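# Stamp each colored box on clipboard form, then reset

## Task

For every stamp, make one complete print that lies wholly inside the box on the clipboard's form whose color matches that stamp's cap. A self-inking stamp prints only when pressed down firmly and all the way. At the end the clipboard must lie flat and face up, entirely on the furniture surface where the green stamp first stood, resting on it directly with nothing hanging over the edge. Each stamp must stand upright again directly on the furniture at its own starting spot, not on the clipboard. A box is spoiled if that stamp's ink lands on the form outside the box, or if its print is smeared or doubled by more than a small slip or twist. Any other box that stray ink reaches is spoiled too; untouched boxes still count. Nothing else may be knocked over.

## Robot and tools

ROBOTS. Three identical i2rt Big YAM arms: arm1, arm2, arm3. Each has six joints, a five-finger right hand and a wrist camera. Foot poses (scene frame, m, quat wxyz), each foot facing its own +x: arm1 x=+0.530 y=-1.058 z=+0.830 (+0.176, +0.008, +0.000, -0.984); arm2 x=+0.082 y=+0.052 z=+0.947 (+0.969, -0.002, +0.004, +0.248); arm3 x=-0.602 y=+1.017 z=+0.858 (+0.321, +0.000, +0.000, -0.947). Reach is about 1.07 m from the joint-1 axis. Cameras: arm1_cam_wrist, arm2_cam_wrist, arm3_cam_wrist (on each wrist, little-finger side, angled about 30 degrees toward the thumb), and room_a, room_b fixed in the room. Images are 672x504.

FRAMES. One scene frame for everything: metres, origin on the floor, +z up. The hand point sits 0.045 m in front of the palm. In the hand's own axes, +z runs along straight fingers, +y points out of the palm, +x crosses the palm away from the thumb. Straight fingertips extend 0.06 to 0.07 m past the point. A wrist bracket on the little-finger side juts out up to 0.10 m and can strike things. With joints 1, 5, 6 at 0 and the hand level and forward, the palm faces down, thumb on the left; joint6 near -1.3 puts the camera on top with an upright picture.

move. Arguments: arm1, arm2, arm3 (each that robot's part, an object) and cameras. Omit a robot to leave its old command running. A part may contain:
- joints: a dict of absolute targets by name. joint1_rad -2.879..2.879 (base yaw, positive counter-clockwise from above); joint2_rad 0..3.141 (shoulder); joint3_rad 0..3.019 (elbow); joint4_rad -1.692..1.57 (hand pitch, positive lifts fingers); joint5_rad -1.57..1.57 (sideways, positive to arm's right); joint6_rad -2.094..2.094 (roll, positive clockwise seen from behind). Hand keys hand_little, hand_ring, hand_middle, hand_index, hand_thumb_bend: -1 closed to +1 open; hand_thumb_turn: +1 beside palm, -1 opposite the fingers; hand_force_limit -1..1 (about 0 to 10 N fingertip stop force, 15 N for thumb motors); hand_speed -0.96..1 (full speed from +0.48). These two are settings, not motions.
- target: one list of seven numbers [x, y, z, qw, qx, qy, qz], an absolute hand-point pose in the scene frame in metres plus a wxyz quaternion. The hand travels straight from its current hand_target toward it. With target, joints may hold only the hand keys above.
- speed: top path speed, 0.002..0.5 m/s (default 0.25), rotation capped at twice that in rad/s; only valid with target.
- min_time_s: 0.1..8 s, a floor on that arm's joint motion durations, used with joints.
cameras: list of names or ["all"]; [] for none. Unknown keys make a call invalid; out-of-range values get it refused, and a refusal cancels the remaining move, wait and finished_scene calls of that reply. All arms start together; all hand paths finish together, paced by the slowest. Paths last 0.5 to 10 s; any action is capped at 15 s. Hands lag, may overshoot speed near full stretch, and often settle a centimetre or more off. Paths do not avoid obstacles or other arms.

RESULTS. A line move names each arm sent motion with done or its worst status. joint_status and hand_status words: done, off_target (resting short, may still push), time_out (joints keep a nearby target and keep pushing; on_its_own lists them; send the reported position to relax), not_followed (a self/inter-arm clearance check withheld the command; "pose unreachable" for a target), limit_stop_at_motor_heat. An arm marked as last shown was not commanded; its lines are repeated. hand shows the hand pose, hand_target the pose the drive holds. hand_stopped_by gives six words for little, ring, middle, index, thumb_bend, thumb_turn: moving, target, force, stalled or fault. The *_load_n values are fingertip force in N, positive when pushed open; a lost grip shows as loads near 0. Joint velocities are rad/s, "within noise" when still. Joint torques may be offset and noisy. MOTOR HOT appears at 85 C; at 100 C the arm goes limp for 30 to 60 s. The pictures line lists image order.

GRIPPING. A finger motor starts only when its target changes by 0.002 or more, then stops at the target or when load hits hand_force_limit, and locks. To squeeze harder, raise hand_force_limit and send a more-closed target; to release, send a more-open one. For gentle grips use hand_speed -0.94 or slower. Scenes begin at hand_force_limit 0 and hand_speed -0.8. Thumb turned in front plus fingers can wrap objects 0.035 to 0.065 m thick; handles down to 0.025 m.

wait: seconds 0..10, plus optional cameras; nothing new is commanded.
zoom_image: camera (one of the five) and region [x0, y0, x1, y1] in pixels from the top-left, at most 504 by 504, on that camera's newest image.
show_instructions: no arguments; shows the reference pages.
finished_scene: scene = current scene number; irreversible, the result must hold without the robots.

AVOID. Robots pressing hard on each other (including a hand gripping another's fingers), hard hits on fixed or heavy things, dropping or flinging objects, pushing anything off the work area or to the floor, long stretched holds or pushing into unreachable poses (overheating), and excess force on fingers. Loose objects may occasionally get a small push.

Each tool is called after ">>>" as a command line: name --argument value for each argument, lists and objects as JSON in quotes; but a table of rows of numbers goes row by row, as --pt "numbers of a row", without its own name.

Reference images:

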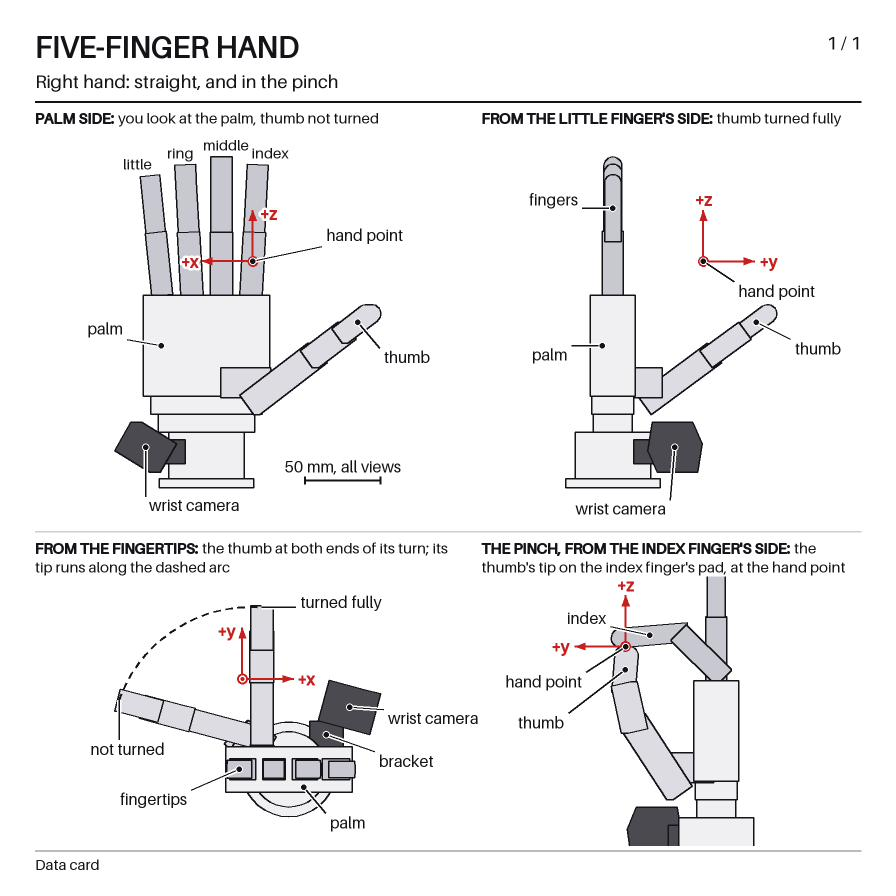

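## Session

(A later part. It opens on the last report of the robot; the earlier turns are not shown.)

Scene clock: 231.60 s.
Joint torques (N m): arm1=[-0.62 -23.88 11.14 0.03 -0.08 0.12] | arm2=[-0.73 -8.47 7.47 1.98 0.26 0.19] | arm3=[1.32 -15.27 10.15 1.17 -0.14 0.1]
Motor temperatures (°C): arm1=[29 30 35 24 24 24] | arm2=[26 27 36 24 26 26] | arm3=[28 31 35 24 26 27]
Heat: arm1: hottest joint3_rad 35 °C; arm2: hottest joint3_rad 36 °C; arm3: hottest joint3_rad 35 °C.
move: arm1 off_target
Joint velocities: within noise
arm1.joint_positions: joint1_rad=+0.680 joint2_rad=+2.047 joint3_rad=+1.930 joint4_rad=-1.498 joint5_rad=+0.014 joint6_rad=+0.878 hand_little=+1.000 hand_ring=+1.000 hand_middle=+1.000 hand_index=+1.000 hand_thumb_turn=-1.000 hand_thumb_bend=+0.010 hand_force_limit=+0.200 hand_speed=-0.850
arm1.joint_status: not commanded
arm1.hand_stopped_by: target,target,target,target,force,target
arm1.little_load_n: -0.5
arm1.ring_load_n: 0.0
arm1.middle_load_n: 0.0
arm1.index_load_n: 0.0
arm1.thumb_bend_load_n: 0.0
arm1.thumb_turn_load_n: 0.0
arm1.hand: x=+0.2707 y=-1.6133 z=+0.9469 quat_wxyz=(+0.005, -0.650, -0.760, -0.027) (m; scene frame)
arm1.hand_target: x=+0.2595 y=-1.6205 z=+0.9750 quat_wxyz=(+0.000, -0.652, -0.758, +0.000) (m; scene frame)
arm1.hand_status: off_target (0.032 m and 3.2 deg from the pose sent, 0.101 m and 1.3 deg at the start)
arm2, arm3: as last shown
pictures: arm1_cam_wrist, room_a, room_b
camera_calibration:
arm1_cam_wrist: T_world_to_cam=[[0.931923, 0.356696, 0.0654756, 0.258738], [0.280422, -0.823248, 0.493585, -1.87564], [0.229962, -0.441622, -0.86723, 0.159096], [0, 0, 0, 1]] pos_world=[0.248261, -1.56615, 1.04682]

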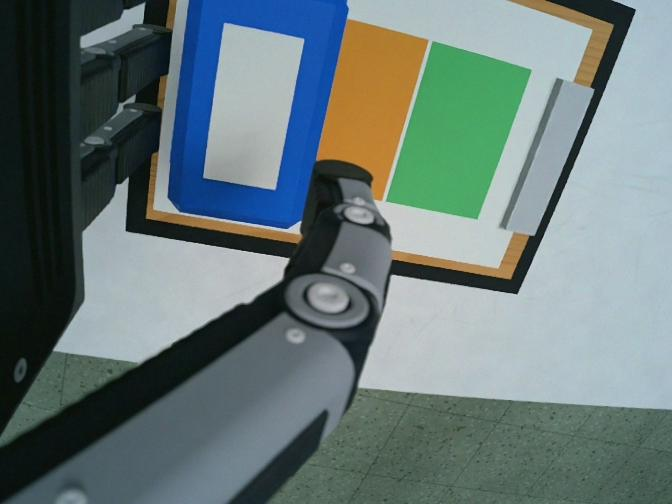

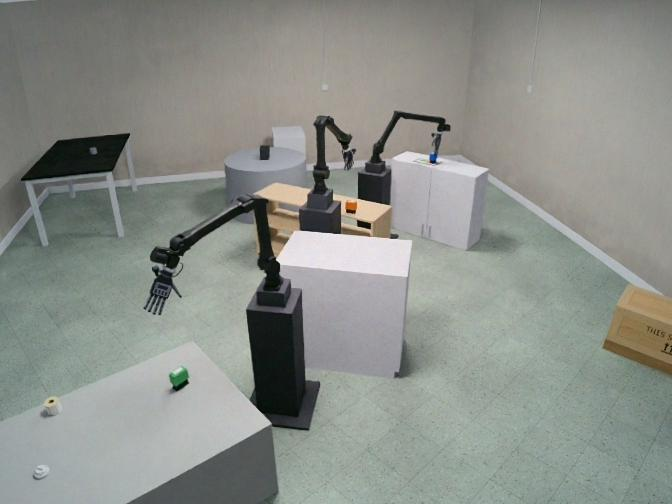

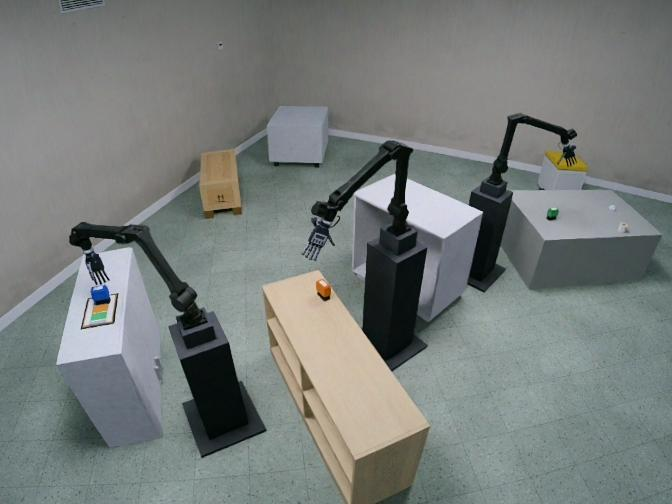

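>>> move --arm1 '{"joints": {"hand_thumb_bend": 1.0, "hand_speed": 0.2}, "target": [0.266, -1.6147, 0.95, 0, 0.652, 0.758, 0], "speed": 0.08}' --cameras '[]'

>>> move --arm1 '{"target": [0.266, -1.6147, 0.843, 0, 0.652, 0.758, 0], "speed": 0.07}' --cameras '["arm1_cam_wrist"]'

Scene clock: 236.70 s.
Joint torques (N m): arm1=[-0.26 -24.64 6.69 0.65 -0.09 0.15] | arm2=[-1.32 -8.12 7.51 1.8 0.26 0.17] | arm3=[1.26 -15.27 10.14 1.17 -0.13 0.1]
Motor temperatures (°C): arm1=[29 32 35 24 24 24] | arm2=[26 27 36 24 26 26] | arm3=[28 31 35 24 26 27]
Heat: arm1: hottest joint3_rad 35 °C; arm2: hottest joint3_rad 36 °C; arm3: hottest joint3_rad 35 °C.
move: arm1 off_target
Joint velocities: within noise
arm1.joint_positions: joint1_rad=+0.680 joint2_rad=+2.039 joint3_rad=+1.889 joint4_rad=-1.442 joint5_rad=+0.014 joint6_rad=+0.878 hand_little=+1.000 hand_ring=+1.000 hand_middle=+1.000 hand_index=+1.000 hand_thumb_turn=-1.000 hand_thumb_bend=+1.000 hand_force_limit=+0.200 hand_speed=+0.200
arm1.joint_status: all done
arm1.hand_stopped_by: target,target,target,target,target,target
arm1.little_load_n: 0.0
arm1.ring_load_n: 0.0
arm1.middle_load_n: 0.0
arm1.index_load_n: 0.0
arm1.thumb_bend_load_n: 0.0
arm1.thumb_turn_load_n: 0.0
arm1.hand: x=+0.2698 y=-1.6152 z=+0.9361 quat_wxyz=(+0.003, -0.650, -0.760, -0.015) (m; scene frame)
arm1.hand_target: x=+0.2661 y=-1.6146 z=+0.9499 quat_wxyz=(+0.000, -0.652, -0.758, +0.000) (m; scene frame)
arm1.hand_status: off_target (0.014 m and 1.8 deg from the pose sent, 0.006 m and 3.2 deg at the start)
arm2.joint_positions: joint1_rad=-1.707 joint2_rad=+1.552 joint3_rad=+0.988 joint4_rad=-0.455 joint5_rad=-0.012 joint6_rad=-1.258 hand_little=+1.000 hand_ring=+1.000 hand_middle=+1.000 hand_index=+1.000 hand_thumb_turn=+1.000 hand_thumb_bend=+1.000 hand_force_limit=+0.000 hand_speed=-0.800
arm2.joint_status: not commanded
arm2.hand_stopped_by: target,target,target,target,target,target
arm2.little_load_n: 0.0
arm2.ring_load_n: 0.0
arm2.middle_load_n: 0.0
arm2.index_load_n: 0.0
arm2.thumb_bend_load_n: 0.0
arm2.thumb_turn_load_n: -0.5
arm2.hand: x=+0.2203 y=-0.4366 z=+1.0013 quat_wxyz=(+0.117, +0.700, -0.660, +0.248) (m; scene frame)
arm2.hand_target: x=+0.2199 y=-0.4400 z=+1.0001 quat_wxyz=(+0.120, +0.693, -0.664, +0.253) (m; scene frame)
arm2.hand_status: not commanded
arm3.joint_positions: joint1_rad=-2.241 joint2_rad=+1.661 joint3_rad=+1.401 joint4_rad=-0.738 joint5_rad=-0.006 joint6_rad=-1.274 hand_little=+1.000 hand_ring=+1.000 hand_middle=+1.000 hand_index=+1.000 hand_thumb_turn=+1.000 hand_thumb_bend=+1.000 hand_force_limit=+0.000 hand_speed=-0.800
arm3.joint_status: not commanded
arm3.hand_stopped_by: target,target,target,target,target,target
arm3.little_load_n: 0.0
arm3.ring_load_n: 0.0
arm3.middle_load_n: 0.0
arm3.index_load_n: 0.0
arm3.thumb_bend_load_n: 0.0
arm3.thumb_turn_load_n: 0.0
arm3.hand: x=-0.5434 y=+1.6146 z=+1.0099 quat_wxyz=(+0.227, -0.775, -0.565, -0.168) (m; scene frame)
arm3.hand_target: x=-0.5500 y=+1.6196 z=+1.0000 quat_wxyz=(+0.228, -0.777, -0.564, -0.163) (m; scene frame)
arm3.hand_status: not commanded
pictures: none
No camera images: "cameras" was empty.

Scene clock: 238.90 s.
Joint torques (N m): arm1=[-0.32 -19.19 6.69 0.76 -0.11 0.14] | arm2=[-1.26 -8.12 7.61 1.83 0.28 0.14] | arm3=[1.26 -15.27 10.14 1.17 -0.13 0.1]
Motor temperatures (°C): arm1=[29 32 35 24 24 24] | arm2=[26 27 36 24 26 26] | arm3=[28 31 35 24 26 27]
Heat: arm1: hottest joint3_rad 35 °C; arm2: hottest joint3_rad 36 °C; arm3: hottest joint3_rad 35 °C.
move: arm1 off_target
Joint velocities: within noise
arm1.joint_positions: joint1_rad=+0.680 joint2_rad=+2.058 joint3_rad=+1.723 joint4_rad=-1.202 joint5_rad=+0.014 joint6_rad=+0.878 hand_little=+1.000 hand_ring=+1.000 hand_middle=+1.000 hand_index=+1.000 hand_thumb_turn=-1.000 hand_thumb_bend=+1.000 hand_force_limit=+0.200 hand_speed=+0.200
arm1.joint_status: not commanded
arm1.hand_stopped_by: target,target,target,target,target,target
arm1.little_load_n: 0.0
arm1.ring_load_n: 0.0
arm1.middle_load_n: -0.5
arm1.index_load_n: 0.0
arm1.thumb_bend_load_n: 0.0
arm1.thumb_turn_load_n: 0.0
arm1.hand: x=+0.2692 y=-1.6181 z=+0.8623 quat_wxyz=(-0.002, -0.650, -0.760, +0.012) (m; scene frame)
arm1.hand_target: x=+0.2662 y=-1.6143 z=+0.8433 quat_wxyz=(+0.000, -0.652, -0.758, +0.000) (m; scene frame)
arm1.hand_status: off_target (0.020 m and 1.4 deg from the pose sent, 0.093 m and 1.8 deg at the start)
arm2, arm3: as last shown
arm2.thumb_turn_load_n: 0.0
pictures: arm1_cam_wrist
camera_calibration:
arm1_cam_wrist: T_world_to_cam=[[0.93368, 0.358091, 0.00347223, 0.322688], [0.300449, -0.788587, 0.536527, -1.82376], [0.194864, -0.499902, -0.843876, -0.0208953], [0, 0, 0, 1]] pos_world=[0.250732, -1.56419, 0.959746]

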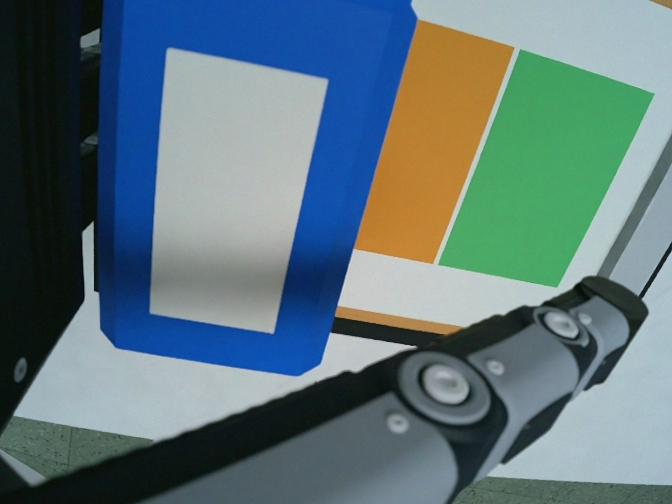

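>>> move --arm1 '{"target": [0.276, -1.603, 0.843, 0, 0.652, 0.758, 0], "speed": 0.05}' --cameras '["arm1_cam_wrist"]'

Scene clock: 241.33 s.
Joint torques (N m): arm1=[0.38 -21.6 4.97 0.46 -0.12 0.19] | arm2=[-1.32 -8.53 7.51 1.84 0.27 0.14] | arm3=[1.32 -15.27 10.15 1.17 -0.13 0.1]
Motor temperatures (°C): arm1=[29 32 35 24 24 24] | arm2=[26 27 36 24 26 26] | arm3=[28 31 35 24 26 27]
Heat: arm1: hottest joint3_rad 35 °C; arm2: hottest joint3_rad 36 °C; arm3: hottest joint3_rad 35 °C.
move: arm1 off_target
Joint velocities: within noise
arm1.joint_positions: joint1_rad=+0.680 joint2_rad=+2.049 joint3_rad=+1.681 joint4_rad=-1.163 joint5_rad=+0.014 joint6_rad=+0.878 hand_little=+1.000 hand_ring=+1.000 hand_middle=+1.000 hand_index=+1.000 hand_thumb_turn=-1.000 hand_thumb_bend=+1.000 hand_force_limit=+0.200 hand_speed=+0.200
arm1.joint_status: not commanded
arm1.hand_stopped_by: target,target,target,target,target,target
arm1.little_load_n: 0.0
arm1.ring_load_n: 0.0
arm1.middle_load_n: 0.0
arm1.index_load_n: 0.0
arm1.thumb_bend_load_n: 0.0
arm1.thumb_turn_load_n: 0.0
arm1.hand: x=+0.2717 y=-1.6131 z=+0.8528 quat_wxyz=(-0.002, -0.650, -0.759, +0.014) (m; scene frame)
arm1.hand_target: x=+0.2761 y=-1.6032 z=+0.8432 quat_wxyz=(+0.000, -0.652, -0.758, +0.000) (m; scene frame)
arm1.hand_status: off_target (0.015 m and 1.7 deg from the pose sent, 0.025 m and 1.4 deg at the start)
arm2, arm3: as last shown
arm3.thumb_bend_load_n: 0.5
pictures: arm1_cam_wrist
camera_calibration:
arm1_cam_wrist: T_world_to_cam=[[0.934003, 0.357262, -0.00125307, 0.321164], [0.301493, -0.786311, 0.539274, -1.81443], [0.191677, -0.504062, -0.842129, -0.0342324], [0, 0, 0, 1]] pos_world=[0.253629, -1.5587, 0.950047]

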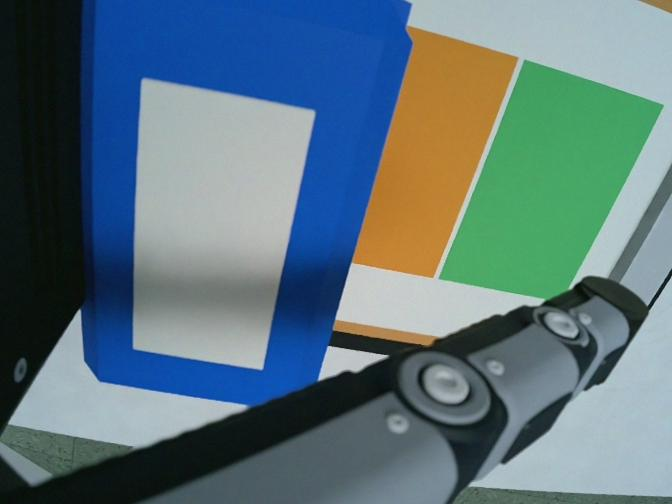

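>>> move --arm1 '{"target": [0.284, -1.608, 0.886, 0, 0.652, 0.758, 0], "speed": 0.05}' --cameras '["arm1_cam_wrist"]'

Scene clock: 244.07 s.
Joint torques (N m): arm1=[1.44 -23.77 9.02 -0.24 -0.16 0.25] | arm2=[-1.14 -9.11 7.43 1.94 0.29 0.16] | arm3=[1.32 -15.27 10.15 1.18 -0.13 0.1]
Motor temperatures (°C): arm1=[29 32 35 24 24 24] | arm2=[26 27 36 24 26 26] | arm3=[28 31 35 24 26 27]
Heat: arm1: hottest joint3_rad 35 °C; arm2: hottest joint3_rad 36 °C; arm3: hottest joint3_rad 35 °C.
move: arm1 off_target
Joint velocities: within noise
arm1.joint_positions: joint1_rad=+0.680 joint2_rad=+2.034 joint3_rad=+1.681 joint4_rad=-1.241 joint5_rad=+0.015 joint6_rad=+0.886 hand_little=+1.000 hand_ring=+1.000 hand_middle=+1.000 hand_index=+1.000 hand_thumb_turn=-1.000 hand_thumb_bend=+1.000 hand_force_limit=+0.200 hand_speed=+0.200
arm1.joint_status: not commanded
arm1.hand_stopped_by: target,target,target,target,target,target
arm1.little_load_n: 0.0
arm1.ring_load_n: 0.0
arm1.middle_load_n: 0.0
arm1.index_load_n: 0.0
arm1.thumb_bend_load_n: 0.0
arm1.thumb_turn_load_n: 0.0
arm1.hand: x=+0.2813 y=-1.5968 z=+0.8624 quat_wxyz=(+0.004, -0.653, -0.757, -0.016) (m; scene frame)
arm1.hand_target: x=+0.2844 y=-1.6075 z=+0.8859 quat_wxyz=(+0.000, -0.652, -0.758, +0.000) (m; scene frame)
arm1.hand_status: off_target (0.026 m and 1.9 deg from the pose sent, 0.036 m and 1.7 deg at the start)
arm2, arm3: as last shown
arm2.middle_load_n: 0.5
arm3.thumb_bend_load_n: 0.0
pictures: arm1_cam_wrist
camera_calibration:
arm1_cam_wrist: T_world_to_cam=[[0.935783, 0.34936, 0.047523, 0.251234], [0.279325, -0.816846, 0.504718, -1.82232], [0.215147, -0.459032, -0.861975, 0.0626493], [0, 0, 0, 1]] pos_world=[0.260441, -1.54757, 0.961822]

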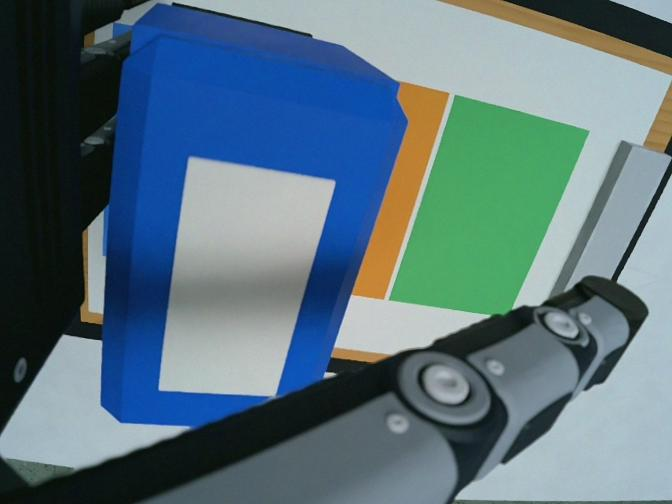

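>>> move --arm1 '{"target": [0.277, -1.613, 0.945, 0, 0.652, 0.758, 0], "speed": 0.08}' --cameras '[]'

>>> move --arm1 '{"target": [0.277, -1.609, 0.845, 0, 0.652, 0.758, 0], "speed": 0.08}' --cameras '["arm1_cam_wrist"]'

Scene clock: 246.77 s.
Joint torques (N m): arm1=[1.08 -23.3 10.62 0.03 -0.15 0.19] | arm2=[-1.2 -8 7.46 1.76 0.29 0.14] | arm3=[1.32 -15.27 10.14 1.17 -0.13 0.1]
Motor temperatures (°C): arm1=[29 33 36 24 24 24] | arm2=[26 27 36 24 26 26] | arm3=[28 31 35 24 26 27]
Heat: arm1: hottest joint3_rad 36 °C; arm2: hottest joint3_rad 36 °C; arm3: hottest joint3_rad 35 °C.
move: arm1 off_target
Joint velocities: within noise
arm1.joint_positions: joint1_rad=+0.680 joint2_rad=+2.010 joint3_rad=+1.791 joint4_rad=-1.393 joint5_rad=+0.015 joint6_rad=+0.887 hand_little=+1.000 hand_ring=+1.000 hand_middle=+1.000 hand_index=+1.000 hand_thumb_turn=-1.000 hand_thumb_bend=+1.000 hand_force_limit=+0.200 hand_speed=+0.200
arm1.joint_status: not commanded
arm1.hand_stopped_by: target,target,target,target,target,target
arm1.little_load_n: 0.0
arm1.ring_load_n: 0.0
arm1.middle_load_n: 0.0
arm1.index_load_n: 0.0
arm1.thumb_bend_load_n: 0.0
arm1.thumb_turn_load_n: 0.0
arm1.hand: x=+0.2792 y=-1.5988 z=+0.9174 quat_wxyz=(+0.005, -0.653, -0.757, -0.025) (m; scene frame)
arm1.hand_target: x=+0.2776 y=-1.6121 z=+0.9452 quat_wxyz=(+0.000, -0.652, -0.758, +0.000) (m; scene frame)
arm1.hand_status: off_target (0.031 m and 3.0 deg from the pose sent, 0.084 m and 2.0 deg at the start)
arm2, arm3: as last shown
arm2.middle_load_n: 0.0
pictures: none
No camera images: "cameras" was empty.

Scene clock: 248.70 s.
Joint torques (N m): arm1=[0.62 -18.96 6.69 0.81 -0.16 0.16] | arm2=[-1.14 -8.35 7.57 1.89 0.27 0.18] | arm3=[1.32 -15.27 10.14 1.17 -0.14 0.1]
Motor temperatures (°C): arm1=[29 33 36 24 24 24] | arm2=[26 27 36 24 26 26] | arm3=[28 31 35 24 26 27]
Heat: arm1: hottest joint3_rad 36 °C; arm2: hottest joint3_rad 36 °C; arm3: hottest joint3_rad 35 °C.
move: arm1 off_target
Joint velocities: within noise
arm1.joint_positions: joint1_rad=+0.680 joint2_rad=+2.030 joint3_rad=+1.679 joint4_rad=-1.187 joint5_rad=+0.015 joint6_rad=+0.887 hand_little=+1.000 hand_ring=+1.000 hand_middle=+1.000 hand_index=+1.000 hand_thumb_turn=-1.000 hand_thumb_bend=+1.000 hand_force_limit=+0.200 hand_speed=+0.200
arm1.joint_status: not commanded
arm1.hand_stopped_by: target,target,target,target,target,target
arm1.little_load_n: 0.0
arm1.ring_load_n: 0.0
arm1.middle_load_n: 0.0
arm1.index_load_n: 0.0
arm1.thumb_bend_load_n: 0.0
arm1.thumb_turn_load_n: 0.0
arm1.hand: x=+0.2739 y=-1.6090 z=+0.8634 quat_wxyz=(-0.001, -0.654, -0.757, +0.011) (m; scene frame)
arm1.hand_target: x=+0.2773 y=-1.6086 z=+0.8453 quat_wxyz=(+0.000, -0.652, -0.758, +0.000) (m; scene frame)
arm1.hand_status: off_target (0.019 m and 1.3 deg from the pose sent, 0.073 m and 3.0 deg at the start)
arm2, arm3: as last shown
pictures: arm1_cam_wrist
camera_calibration:
arm1_cam_wrist: T_world_to_cam=[[0.936936, 0.349481, 0.00379393, 0.299961], [0.293306, -0.792145, 0.535236, -1.82124], [0.19006, -0.500369, -0.844694, -0.0151669], [0, 0, 0, 1]] pos_world=[0.25602, -1.55511, 0.960843]

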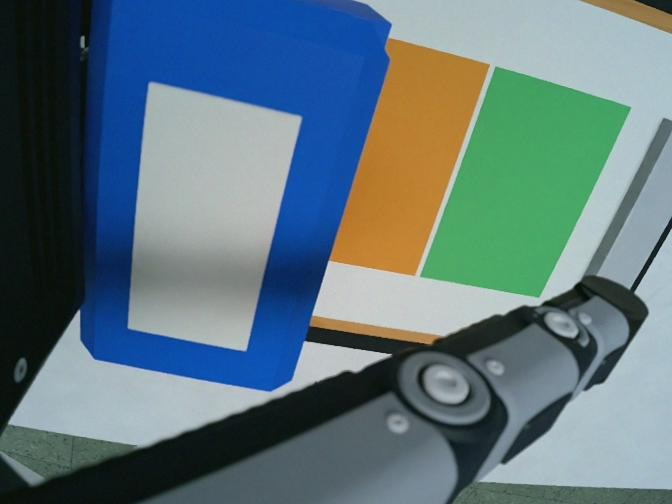

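>>> move --arm1 '{"joints": {"hand_thumb_bend": -0.3, "hand_speed": -0.85, "hand_force_limit": 0.3}}' --cameras '["arm1_cam_wrist"]'

>>> move --arm1 '{"target": [0.277, -1.6115, 0.90, 0, 0.652, 0.758, 0], "speed": 0.05}' --cameras '["arm1_cam_wrist", "room_b"]'

>>> zoom_image --camera "room_b" --region '[70, 265, 130, 335]'

Scene clock: 255.53 s.
Joint torques (N m): arm1=[0.91 -18.73 6.65 0.92 -0.1 0.15] | arm2=[-1.38 -8.47 7.58 1.88 0.28 0.17] | arm3=[1.26 -15.27 10.14 1.18 -0.13 0.1]
Motor temperatures (°C): arm1=[29 33 35 24 24 24] | arm2=[26 27 36 24 26 26] | arm3=[28 31 35 24 26 27]
Heat: arm1: hottest joint3_rad 35 °C; arm2: hottest joint3_rad 36 °C; arm3: hottest joint3_rad 35 °C.
move: arm1 off_target
Joint velocities: within noise
arm1.joint_positions: joint1_rad=+0.680 joint2_rad=+2.030 joint3_rad=+1.679 joint4_rad=-1.187 joint5_rad=+0.014 joint6_rad=+0.887 hand_little=+1.000 hand_ring=+1.000 hand_middle=+1.000 hand_index=+1.000 hand_thumb_turn=-1.000 hand_thumb_bend=+0.062 hand_force_limit=+0.300 hand_speed=-0.850
arm1.joint_status: hand_thumb_bend off_target (ended at +0.062, target -0.300); the others done
arm1.hand_stopped_by: target,target,target,target,force,target
arm1.little_load_n: 0.0
arm1.ring_load_n: 0.0
arm1.middle_load_n: 0.0
arm1.index_load_n: 0.5
arm1.thumb_bend_load_n: 9.0
arm1.thumb_turn_load_n: -1.0
arm1.hand: x=+0.2740 y=-1.6092 z=+0.8634 quat_wxyz=(-0.001, -0.654, -0.757, +0.011) (m; scene frame)
arm1.hand_target: x=+0.2773 y=-1.6086 z=+0.8453 quat_wxyz=(+0.000, -0.652, -0.758, +0.000) (m; scene frame)
arm1.hand_status: not commanded
arm2, arm3: as last shown
pictures: arm1_cam_wrist
camera_calibration:
arm1_cam_wrist: T_world_to_cam=[[0.936935, 0.349482, 0.00394838, 0.299848], [0.293051, -0.791703, 0.536029, -1.82133], [0.190458, -0.501067, -0.84419, -0.0168877], [0, 0, 0, 1]] pos_world=[0.25602, -1.55521, 0.960845]

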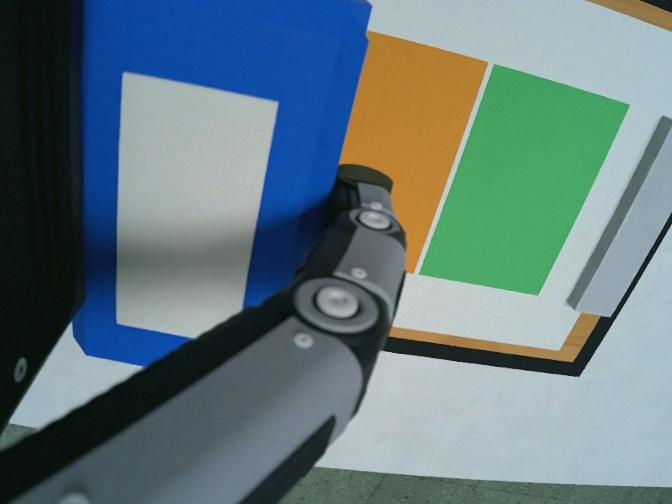

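Scene clock: 257.23 s.
Joint torques (N m): arm1=[0.62 -22.95 11.04 -0.05 -0.11 0.17] | arm2=[-1.32 -8.06 7.64 1.83 0.28 0.16] | arm3=[1.26 -15.27 10.15 1.17 -0.14 0.11]
Motor temperatures (°C): arm1=[29 33 36 24 24 24] | arm2=[26 27 36 24 26 26] | arm3=[28 31 35 24 26 27]
Heat: arm1: hottest joint3_rad 36 °C; arm2: hottest joint3_rad 36 °C; arm3: hottest joint3_rad 35 °C.
move: arm1 off_target
Joint velocities: within noise
arm1.joint_positions: joint1_rad=+0.680 joint2_rad=+2.030 joint3_rad=+1.702 joint4_rad=-1.289 joint5_rad=+0.014 joint6_rad=+0.887 hand_little=+1.000 hand_ring=+1.000 hand_middle=+1.000 hand_index=+1.000 hand_thumb_turn=-1.000 hand_thumb_bend=+0.062 hand_force_limit=+0.300 hand_speed=-0.850
arm1.joint_status: not commanded
arm1.hand_stopped_by: target,target,target,target,force,target
arm1.little_load_n: 0.0
arm1.ring_load_n: 0.0
arm1.middle_load_n: 0.0
arm1.index_load_n: 0.0
arm1.thumb_bend_load_n: 8.0
arm1.thumb_turn_load_n: 0.0
arm1.hand: x=+0.2833 y=-1.5934 z=+0.8730 quat_wxyz=(+0.005, -0.653, -0.757, -0.028) (m; scene frame)
arm1.hand_target: x=+0.2777 y=-1.6104 z=+0.9003 quat_wxyz=(+0.000, -0.652, -0.758, +0.000) (m; scene frame)
arm1.hand_status: off_target (0.033 m and 3.2 deg from the pose sent, 0.037 m and 1.3 deg at the start)
arm2, arm3: as last shown
arm2.little_load_n: -0.5
pictures: arm1_cam_wrist, room_b
camera_calibration:
arm1_cam_wrist: T_world_to_cam=[[0.935152, 0.348145, 0.0654642, 0.230282], [0.273156, -0.826334, 0.492502, -1.82822], [0.225557, -0.442683, -0.867846, 0.101043], [0, 0, 0, 1]] pos_world=[0.261249, -1.54616, 0.973016]

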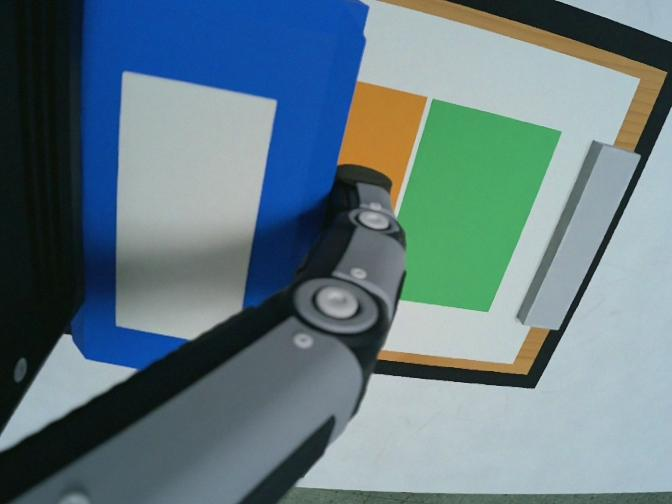

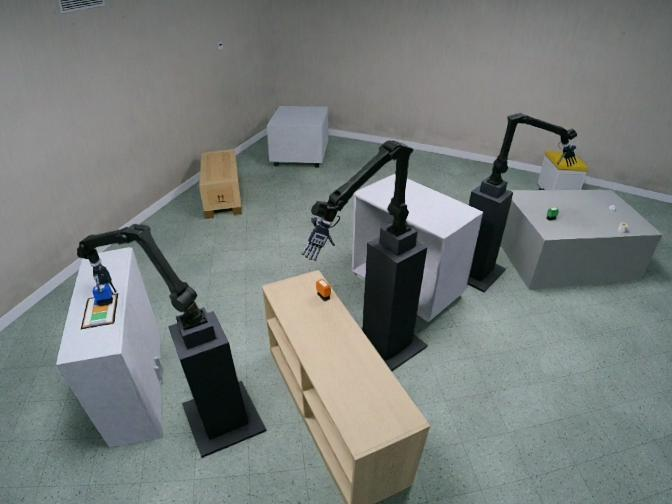

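Scaled by 7.200 from the camera's 672x504 image, which has a finer 960x720 frame.

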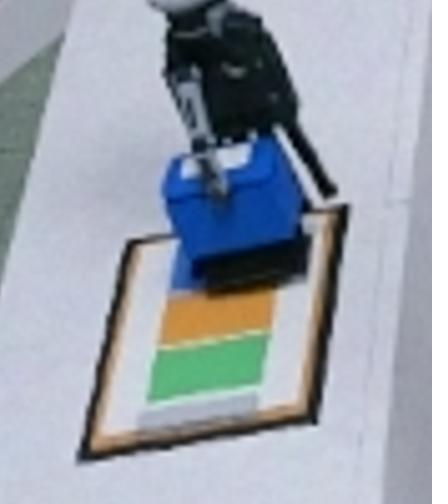

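>>> move --arm1 '{"target": [0.277, -1.6115, 1.02, 0, 0.652, 0.758, 0], "speed": 0.1}' --cameras '["arm1_cam_wrist", "room_b"]'

>>> zoom_image --camera "room_b" --region '[70, 265, 130, 335]'

Scene clock: 259.67 s.
Joint torques (N m): arm1=[0.91 -24.53 11.75 -0.12 -0.12 0.21] | arm2=[-1.55 -9 7.5 1.84 0.28 0.13] | arm3=[1.32 -15.33 10.14 1.17 -0.14 0.1]
Motor temperatures (°C): arm1=[29 33 36 24 24 24] | arm2=[26 27 36 24 26 26] | arm3=[28 31 35 24 26 27]
Heat: arm1: hottest joint3_rad 36 °C; arm2: hottest joint3_rad 36 °C; arm3: hottest joint3_rad 35 °C.
move: arm1 off_target
Joint velocities: within noise
arm1.joint_positions: joint1_rad=+0.680 joint2_rad=+1.997 joint3_rad=+1.943 joint4_rad=-1.578 joint5_rad=+0.014 joint6_rad=+0.887 hand_little=+1.000 hand_ring=+1.000 hand_middle=+1.000 hand_index=+1.000 hand_thumb_turn=-1.000 hand_thumb_bend=+0.062 hand_force_limit=+0.300 hand_speed=-0.850
arm1.joint_status: not commanded
arm1.hand_stopped_by: target,target,target,target,force,target
arm1.little_load_n: 0.0
arm1.ring_load_n: 0.0
arm1.middle_load_n: -0.5
arm1.index_load_n: 0.0
arm1.thumb_bend_load_n: 8.0
arm1.thumb_turn_load_n: -0.5
arm1.hand: x=+0.2788 y=-1.5981 z=+0.9832 quat_wxyz=(+0.007, -0.653, -0.757, -0.036) (m; scene frame)
arm1.hand_target: x=+0.2780 y=-1.6098 z=+1.0199 quat_wxyz=(+0.000, -0.652, -0.758, +0.000) (m; scene frame)
arm1.hand_status: off_target (0.039 m and 4.1 deg from the pose sent, 0.148 m and 3.2 deg at the start)
arm2.joint_positions: joint1_rad=-1.707 joint2_rad=+1.552 joint3_rad=+0.988 joint4_rad=-0.455 joint5_rad=-0.012 joint6_rad=-1.258 hand_little=+1.000 hand_ring=+1.000 hand_middle=+1.000 hand_index=+1.000 hand_thumb_turn=+1.000 hand_thumb_bend=+1.000 hand_force_limit=+0.000 hand_speed=-0.800
arm2.joint_status: not commanded
arm2.hand_stopped_by: target,target,target,target,target,target
arm2.little_load_n: 0.0
arm2.ring_load_n: 0.0
arm2.middle_load_n: 0.0
arm2.index_load_n: 0.0
arm2.thumb_bend_load_n: 0.0
arm2.thumb_turn_load_n: 0.0
arm2.hand: x=+0.2203 y=-0.4366 z=+1.0013 quat_wxyz=(+0.117, +0.700, -0.660, +0.248) (m; scene frame)
arm2.hand_target: x=+0.2199 y=-0.4400 z=+1.0001 quat_wxyz=(+0.120, +0.693, -0.664, +0.253) (m; scene frame)
arm2.hand_status: not commanded
arm3.joint_positions: joint1_rad=-2.241 joint2_rad=+1.661 joint3_rad=+1.401 joint4_rad=-0.738 joint5_rad=-0.006 joint6_rad=-1.274 hand_little=+1.000 hand_ring=+1.000 hand_middle=+1.000 hand_index=+1.000 hand_thumb_turn=+1.000 hand_thumb_bend=+1.000 hand_force_limit=+0.000 hand_speed=-0.800
arm3.joint_status: not commanded
arm3.hand_stopped_by: target,target,target,target,target,target
arm3.little_load_n: 0.0
arm3.ring_load_n: 0.0
arm3.middle_load_n: 0.0
arm3.index_load_n: 0.0
arm3.thumb_bend_load_n: 0.0
arm3.thumb_turn_load_n: 0.0
arm3.hand: x=-0.5434 y=+1.6146 z=+1.0099 quat_wxyz=(+0.227, -0.775, -0.565, -0.168) (m; scene frame)
arm3.hand_target: x=-0.5500 y=+1.6196 z=+1.0000 quat_wxyz=(+0.228, -0.777, -0.564, -0.163) (m; scene frame)
arm3.hand_status: not commanded
pictures: arm1_cam_wrist, room_b
camera_calibration:
arm1_cam_wrist: T_world_to_cam=[[0.934512, 0.34729, 0.0779623, 0.215364], [0.269246, -0.833008, 0.483326, -1.88565], [0.232797, -0.430682, -0.871962, 0.216886], [0, 0, 0, 1]] pos_world=[0.255955, -1.55215, 1.08371]

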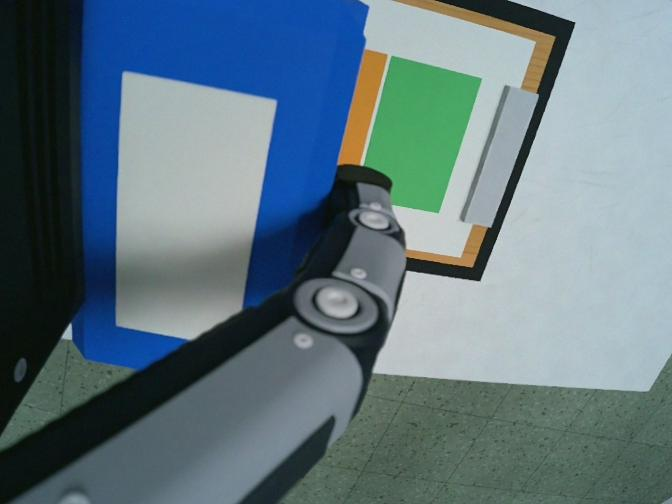

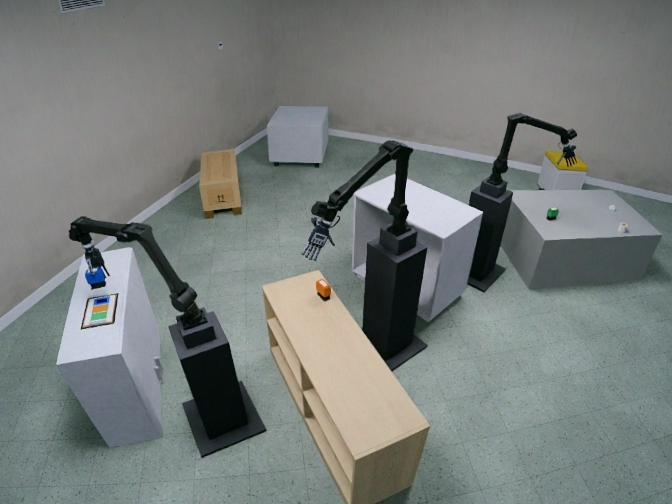

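Scaled by 7.200 from the camera's 672x504 image, which has a finer 960x720 frame.

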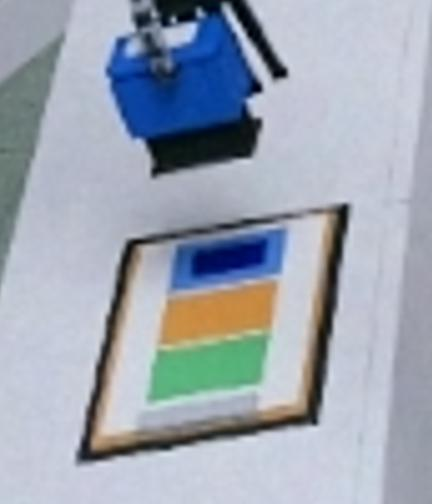

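>>> move --arm1 '{"target": [0.617, -1.617, 1.0, 0, 0.6428, 0.766, 0], "speed": 0.15}' --cameras '[]'

>>> move --arm1 '{"target": [0.617, -1.617, 0.86, 0, 0.6428, 0.766, 0], "speed": 0.1}' --cameras '["arm1_cam_wrist", "room_b"]'

>>> zoom_image --camera "room_b" --region '[50, 265, 140, 365]'

Scene clock: 264.40 s.
Joint torques (N m): arm1=[0.38 -20.78 7.56 0.7 -0.11 0.26] | arm2=[-1.38 -8.29 7.62 1.85 0.25 0.13] | arm3=[1.32 -15.27 10.14 1.17 -0.13 0.1]
Motor temperatures (°C): arm1=[29 33 36 24 24 24] | arm2=[26 27 36 24 26 26] | arm3=[28 31 35 24 26 27]
Heat: arm1: hottest joint3_rad 36 °C; arm2: hottest joint3_rad 36 °C; arm3: hottest joint3_rad 35 °C.
move: arm1 off_target
Joint velocities: within noise
arm1.joint_positions: joint1_rad=+1.269 joint2_rad=+1.790 joint3_rad=+1.627 joint4_rad=-1.447 joint5_rad=+0.017 joint6_rad=+1.438 hand_little=+1.000 hand_ring=+1.000 hand_middle=+1.000 hand_index=+1.000 hand_thumb_turn=-1.000 hand_thumb_bend=+0.062 hand_force_limit=+0.300 hand_speed=-0.850
arm1.joint_status: not commanded
arm1.hand_stopped_by: target,target,target,target,force,target
arm1.little_load_n: 0.0
arm1.ring_load_n: 0.0
arm1.middle_load_n: 0.0
arm1.index_load_n: 0.0
arm1.thumb_bend_load_n: 8.0
arm1.thumb_turn_load_n: 0.0
arm1.hand: x=+0.6162 y=-1.6139 z=+0.9832 quat_wxyz=(+0.014, -0.638, -0.769, -0.015) (m; scene frame)
arm1.hand_target: x=+0.6170 y=-1.6168 z=+1.0000 quat_wxyz=(+0.000, -0.643, -0.766, +0.000) (m; scene frame)
arm1.hand_status: off_target (0.017 m and 2.4 deg from the pose sent, 0.339 m and 4.4 deg at the start)
arm2, arm3: as last shown
arm2.little_load_n: -0.5
arm2.middle_load_n: 0.5
pictures: none
No camera images: "cameras" was empty.

Scene clock: 266.47 s.
Joint torques (N m): arm1=[0.15 -16.85 6.74 0.9 -0.09 0.22] | arm2=[-1.26 -8.23 7.49 1.95 0.24 0.19] | arm3=[1.32 -15.33 10.14 1.17 -0.14 0.1]
Motor temperatures (°C): arm1=[29 33 36 24 24 24] | arm2=[26 27 36 24 26 26] | arm3=[28 31 35 24 26 27]
Heat: arm1: hottest joint3_rad 36 °C; arm2: hottest joint3_rad 36 °C; arm3: hottest joint3_rad 35 °C.
move: arm1 done
Joint velocities: within noise
arm1.joint_positions: joint1_rad=+1.269 joint2_rad=+1.855 joint3_rad=+1.399 joint4_rad=-1.110 joint5_rad=+0.017 joint6_rad=+1.438 hand_little=+1.000 hand_ring=+1.000 hand_middle=+1.000 hand_index=+1.000 hand_thumb_turn=-1.000 hand_thumb_bend=+0.062 hand_force_limit=+0.300 hand_speed=-0.850
arm1.joint_status: not commanded
arm1.hand_stopped_by: target,target,target,target,force,target
arm1.little_load_n: 0.0
arm1.ring_load_n: 0.0
arm1.middle_load_n: 0.0
arm1.index_load_n: 0.5
arm1.thumb_bend_load_n: 8.0
arm1.thumb_turn_load_n: -0.5
arm1.hand: x=+0.6182 y=-1.6143 z=+0.8676 quat_wxyz=(-0.001, -0.639, -0.769, +0.001) (m; scene frame)
arm1.hand_target: x=+0.6170 y=-1.6169 z=+0.8601 quat_wxyz=(+0.000, -0.643, -0.766, +0.000) (m; scene frame)
arm1.hand_status: done (0.008 m and 0.6 deg from the pose sent, 0.123 m and 2.4 deg at the start)
arm2, arm3: as last shown
arm2.little_load_n: 0.0
arm2.middle_load_n: 0.0
pictures: arm1_cam_wrist, room_b
camera_calibration:
arm1_cam_wrist: T_world_to_cam=[[0.92249, 0.385444, 0.0211228, 0.0312067], [0.317261, -0.788205, 0.52733, -1.93029], [0.219905, -0.479755, -0.849398, -0.0607487], [0, 0, 0, 1]] pos_world=[0.596978, -1.56264, 0.965643]

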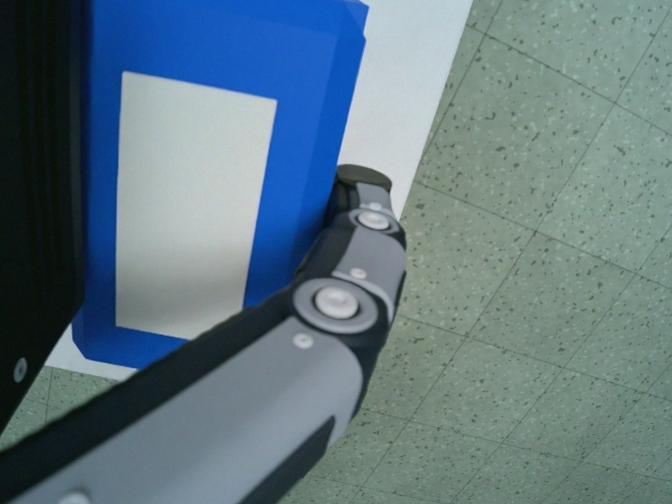

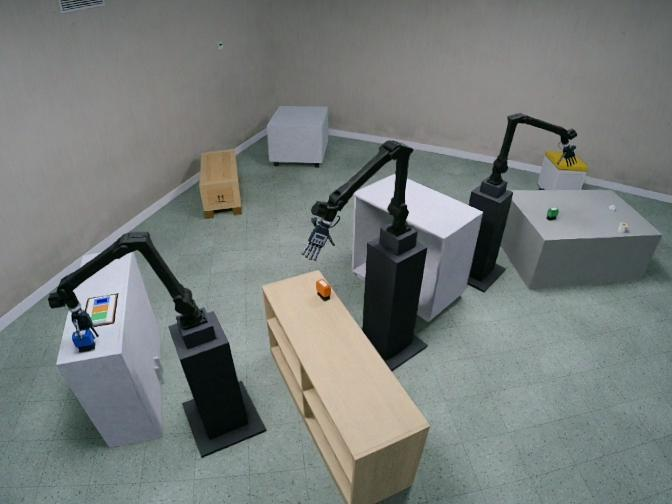

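Scaled by 5.040 from the camera's 672x504 image, which has a finer 960x720 frame.

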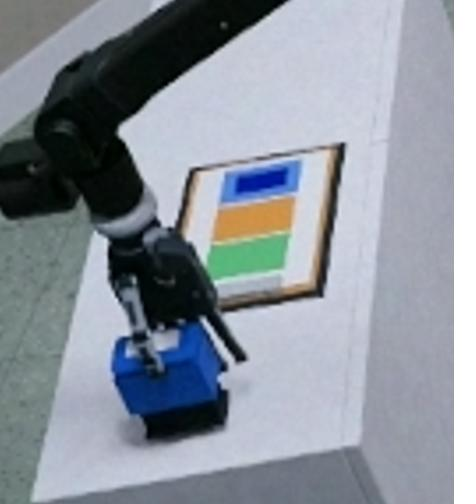

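>>> move --arm1 '{"target": [0.617, -1.617, 0.841, 0, 0.6428, 0.766, 0], "speed": 0.05}' --cameras '["room_b"]'

>>> zoom_image --camera "room_b" --region '[50, 265, 140, 365]'

Scene clock: 267.97 s.
Joint torques (N m): arm1=[0.44 -15.97 6.15 0.92 -0.11 0.26] | arm2=[-1.14 -7.71 7.49 1.94 0.29 0.17] | arm3=[1.32 -15.27 10.15 1.17 -0.13 0.1]
Motor temperatures (°C): arm1=[29 33 36 24 24 24] | arm2=[26 27 36 24 26 26] | arm3=[28 31 35 24 26 27]
Heat: arm1: hottest joint3_rad 36 °C; arm2: hottest joint3_rad 36 °C; arm3: hottest joint3_rad 35 °C.
move: arm1 off_target
Joint velocities: within noise
arm1.joint_positions: joint1_rad=+1.269 joint2_rad=+1.865 joint3_rad=+1.384 joint4_rad=-1.071 joint5_rad=+0.017 joint6_rad=+1.438 hand_little=+1.000 hand_ring=+1.000 hand_middle=+1.000 hand_index=+1.000 hand_thumb_turn=-1.000 hand_thumb_bend=+0.062 hand_force_limit=+0.300 hand_speed=-0.850
arm1.joint_status: not commanded
arm1.hand_stopped_by: target,target,target,target,force,target
arm1.little_load_n: 0.0
arm1.ring_load_n: 0.0
arm1.middle_load_n: 0.0
arm1.index_load_n: 0.0
arm1.thumb_bend_load_n: 8.0
arm1.thumb_turn_load_n: 1.0
arm1.hand: x=+0.6185 y=-1.6170 z=+0.8572 quat_wxyz=(-0.006, -0.639, -0.769, +0.006) (m; scene frame)
arm1.hand_target: x=+0.6169 y=-1.6165 z=+0.8413 quat_wxyz=(+0.000, -0.643, -0.766, +0.000) (m; scene frame)
arm1.hand_status: off_target (0.016 m and 1.1 deg from the pose sent, 0.027 m and 0.6 deg at the start)
arm2, arm3: as last shown
pictures: room_b

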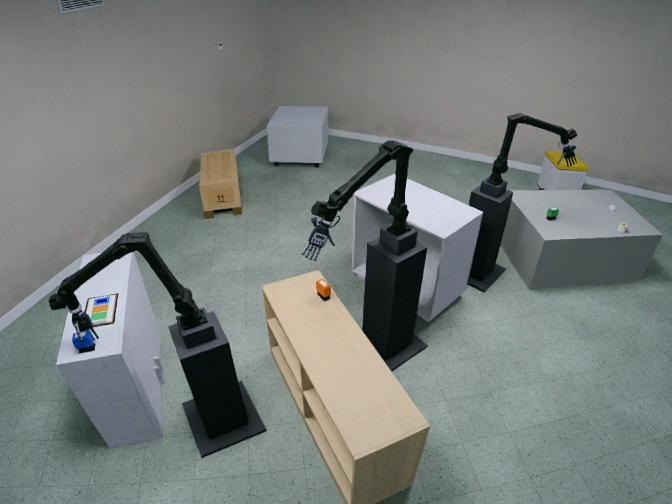

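Scaled by 5.040 from the camera's 672x504 image, which has a finer 960x720 frame.

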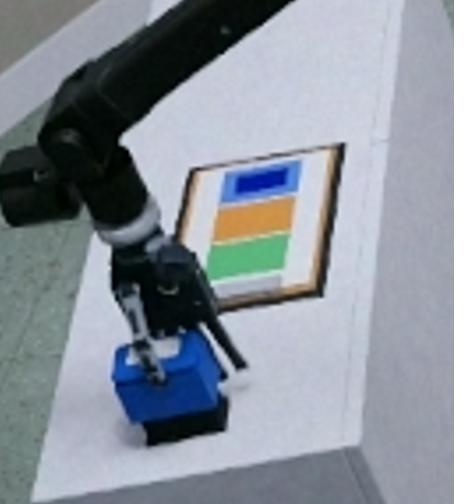

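>>> move --arm1 '{"joints": {"hand_thumb_bend": 1.0, "hand_speed": -0.6}}' --cameras '["arm1_cam_wrist"]'

>>> move --arm1 '{"target": [0.613, -1.616, 1.05, 0, 0.6428, 0.766, 0], "speed": 0.1}' --cameras '["arm1_cam_wrist", "room_b"]'

>>> zoom_image --camera "room_b" --region '[50, 265, 140, 365]'

Scene clock: 270.93 s.
Joint torques (N m): arm1=[0.09 -15.91 6.15 0.88 -0.1 0.22] | arm2=[-1.79 -8.47 7.49 1.77 0.26 0.14] | arm3=[1.26 -15.27 10.14 1.17 -0.13 0.11]
Motor temperatures (°C): arm1=[29 33 36 24 24 24] | arm2=[26 27 36 24 26 26] | arm3=[28 31 35 24 26 27]
Heat: arm1: hottest joint3_rad 36 °C; arm2: hottest joint3_rad 36 °C; arm3: hottest joint3_rad 35 °C.
move: arm1 done
Joint velocities: within noise
arm1.joint_positions: joint1_rad=+1.269 joint2_rad=+1.865 joint3_rad=+1.384 joint4_rad=-1.066 joint5_rad=+0.017 joint6_rad=+1.438 hand_little=+1.000 hand_ring=+1.000 hand_middle=+1.000 hand_index=+1.000 hand_thumb_turn=-1.000 hand_thumb_bend=+1.000 hand_force_limit=+0.300 hand_speed=-0.600
arm1.joint_status: all done
arm1.hand_stopped_by: target,target,target,target,target,target
arm1.little_load_n: 0.0
arm1.ring_load_n: 0.0
arm1.middle_load_n: 0.0
arm1.index_load_n: 0.0
arm1.thumb_bend_load_n: 0.0
arm1.thumb_turn_load_n: -0.5
arm1.hand: x=+0.6186 y=-1.6183 z=+0.8574 quat_wxyz=(-0.007, -0.639, -0.769, +0.008) (m; scene frame)
arm1.hand_target: x=+0.6169 y=-1.6165 z=+0.8413 quat_wxyz=(+0.000, -0.643, -0.766, +0.000) (m; scene frame)
arm1.hand_status: not commanded
arm2, arm3: as last shown
pictures: arm1_cam_wrist
camera_calibration:
arm1_cam_wrist: T_world_to_cam=[[0.922744, 0.385121, 0.0150272, 0.0371809], [0.316253, -0.77887, 0.541614, -1.92466], [0.220291, -0.495018, -0.840493, -0.103983], [0, 0, 0, 1]] pos_world=[0.597278, -1.56485, 0.954466]

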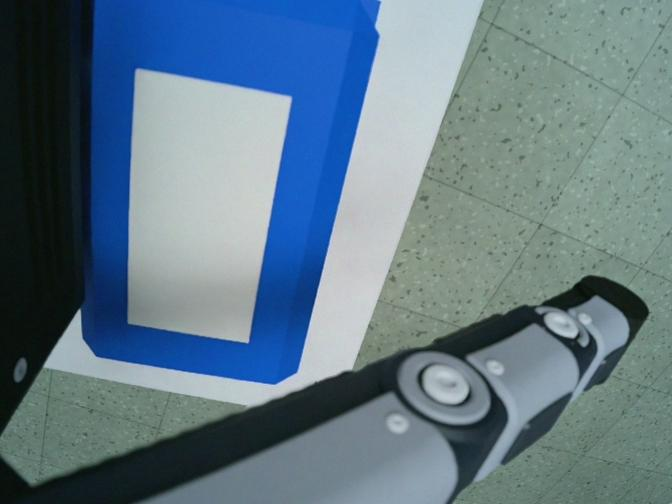

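Scene clock: 273.73 s.
Joint torques (N m): arm1=[0.03 -19.14 11.22 -0.02 -0.1 0.23] | arm2=[-1.44 -8.12 7.57 1.83 0.27 0.2] | arm3=[1.32 -15.27 10.15 1.17 -0.13 0.11]
Motor temperatures (°C): arm1=[29 33 36 24 24 24] | arm2=[26 27 36 24 26 26] | arm3=[28 31 35 24 26 27]
Heat: arm1: hottest joint3_rad 36 °C; arm2: hottest joint3_rad 36 °C; arm3: hottest joint3_rad 35 °C.
move: arm1 off_target
Joint velocities: within noise
arm1.joint_positions: joint1_rad=+1.269 joint2_rad=+1.762 joint3_rad=+1.692 joint4_rad=-1.553 joint5_rad=+0.017 joint6_rad=+1.438 hand_little=+1.000 hand_ring=+1.000 hand_middle=+1.000 hand_index=+1.000 hand_thumb_turn=-1.000 hand_thumb_bend=+1.000 hand_force_limit=+0.300 hand_speed=-0.600
arm1.joint_status: not commanded
arm1.hand_stopped_by: target,target,target,target,target,target
arm1.little_load_n: 0.0
arm1.ring_load_n: 0.0
arm1.middle_load_n: 0.0
arm1.index_load_n: 0.0
arm1.thumb_bend_load_n: 0.0
arm1.thumb_turn_load_n: 0.0
arm1.hand: x=+0.6150 y=-1.6045 z=+1.0223 quat_wxyz=(+0.019, -0.638, -0.769, -0.020) (m; scene frame)
arm1.hand_target: x=+0.6129 y=-1.6148 z=+1.0500 quat_wxyz=(+0.000, -0.643, -0.766, +0.000) (m; scene frame)
arm1.hand_status: off_target (0.030 m and 3.2 deg from the pose sent, 0.193 m and 1.3 deg at the start)
arm2, arm3: as last shown
pictures: arm1_cam_wrist, room_b
camera_calibration:
arm1_cam_wrist: T_world_to_cam=[[0.922351, 0.384253, 0.0402296, 0.00576553], [0.319498, -0.817146, 0.479785, -2.00229], [0.217232, -0.429677, -0.876463, 0.185669], [0, 0, 0, 1]] pos_world=[0.594076, -1.5586, 1.12317]

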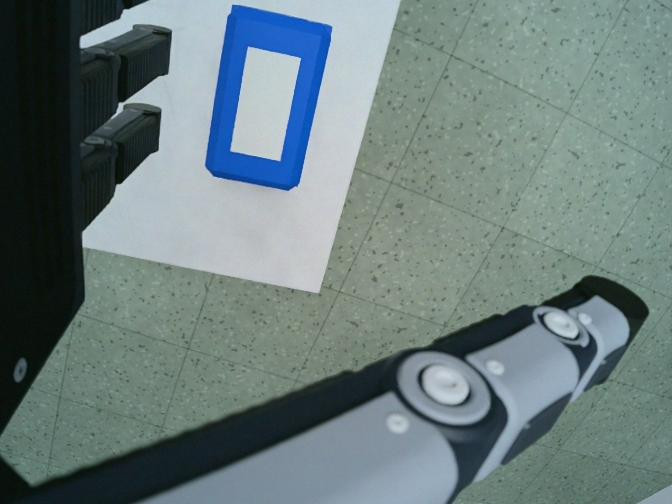

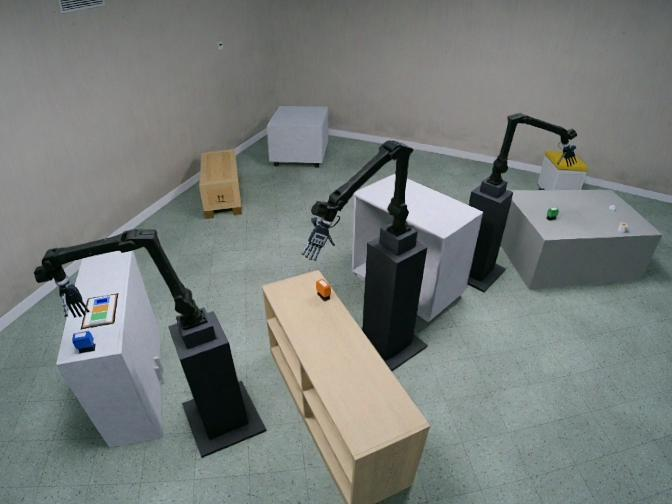

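Scaled by 5.040 from the camera's 672x504 image, which has a finer 960x720 frame.

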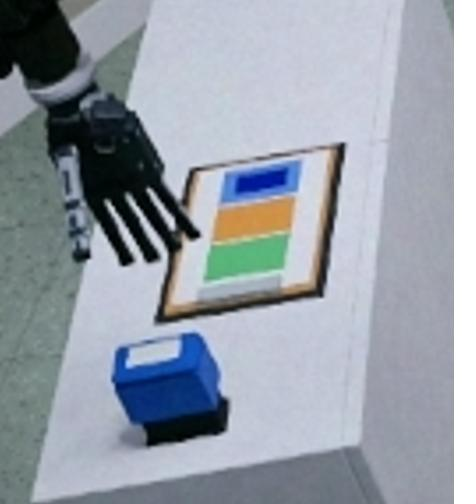

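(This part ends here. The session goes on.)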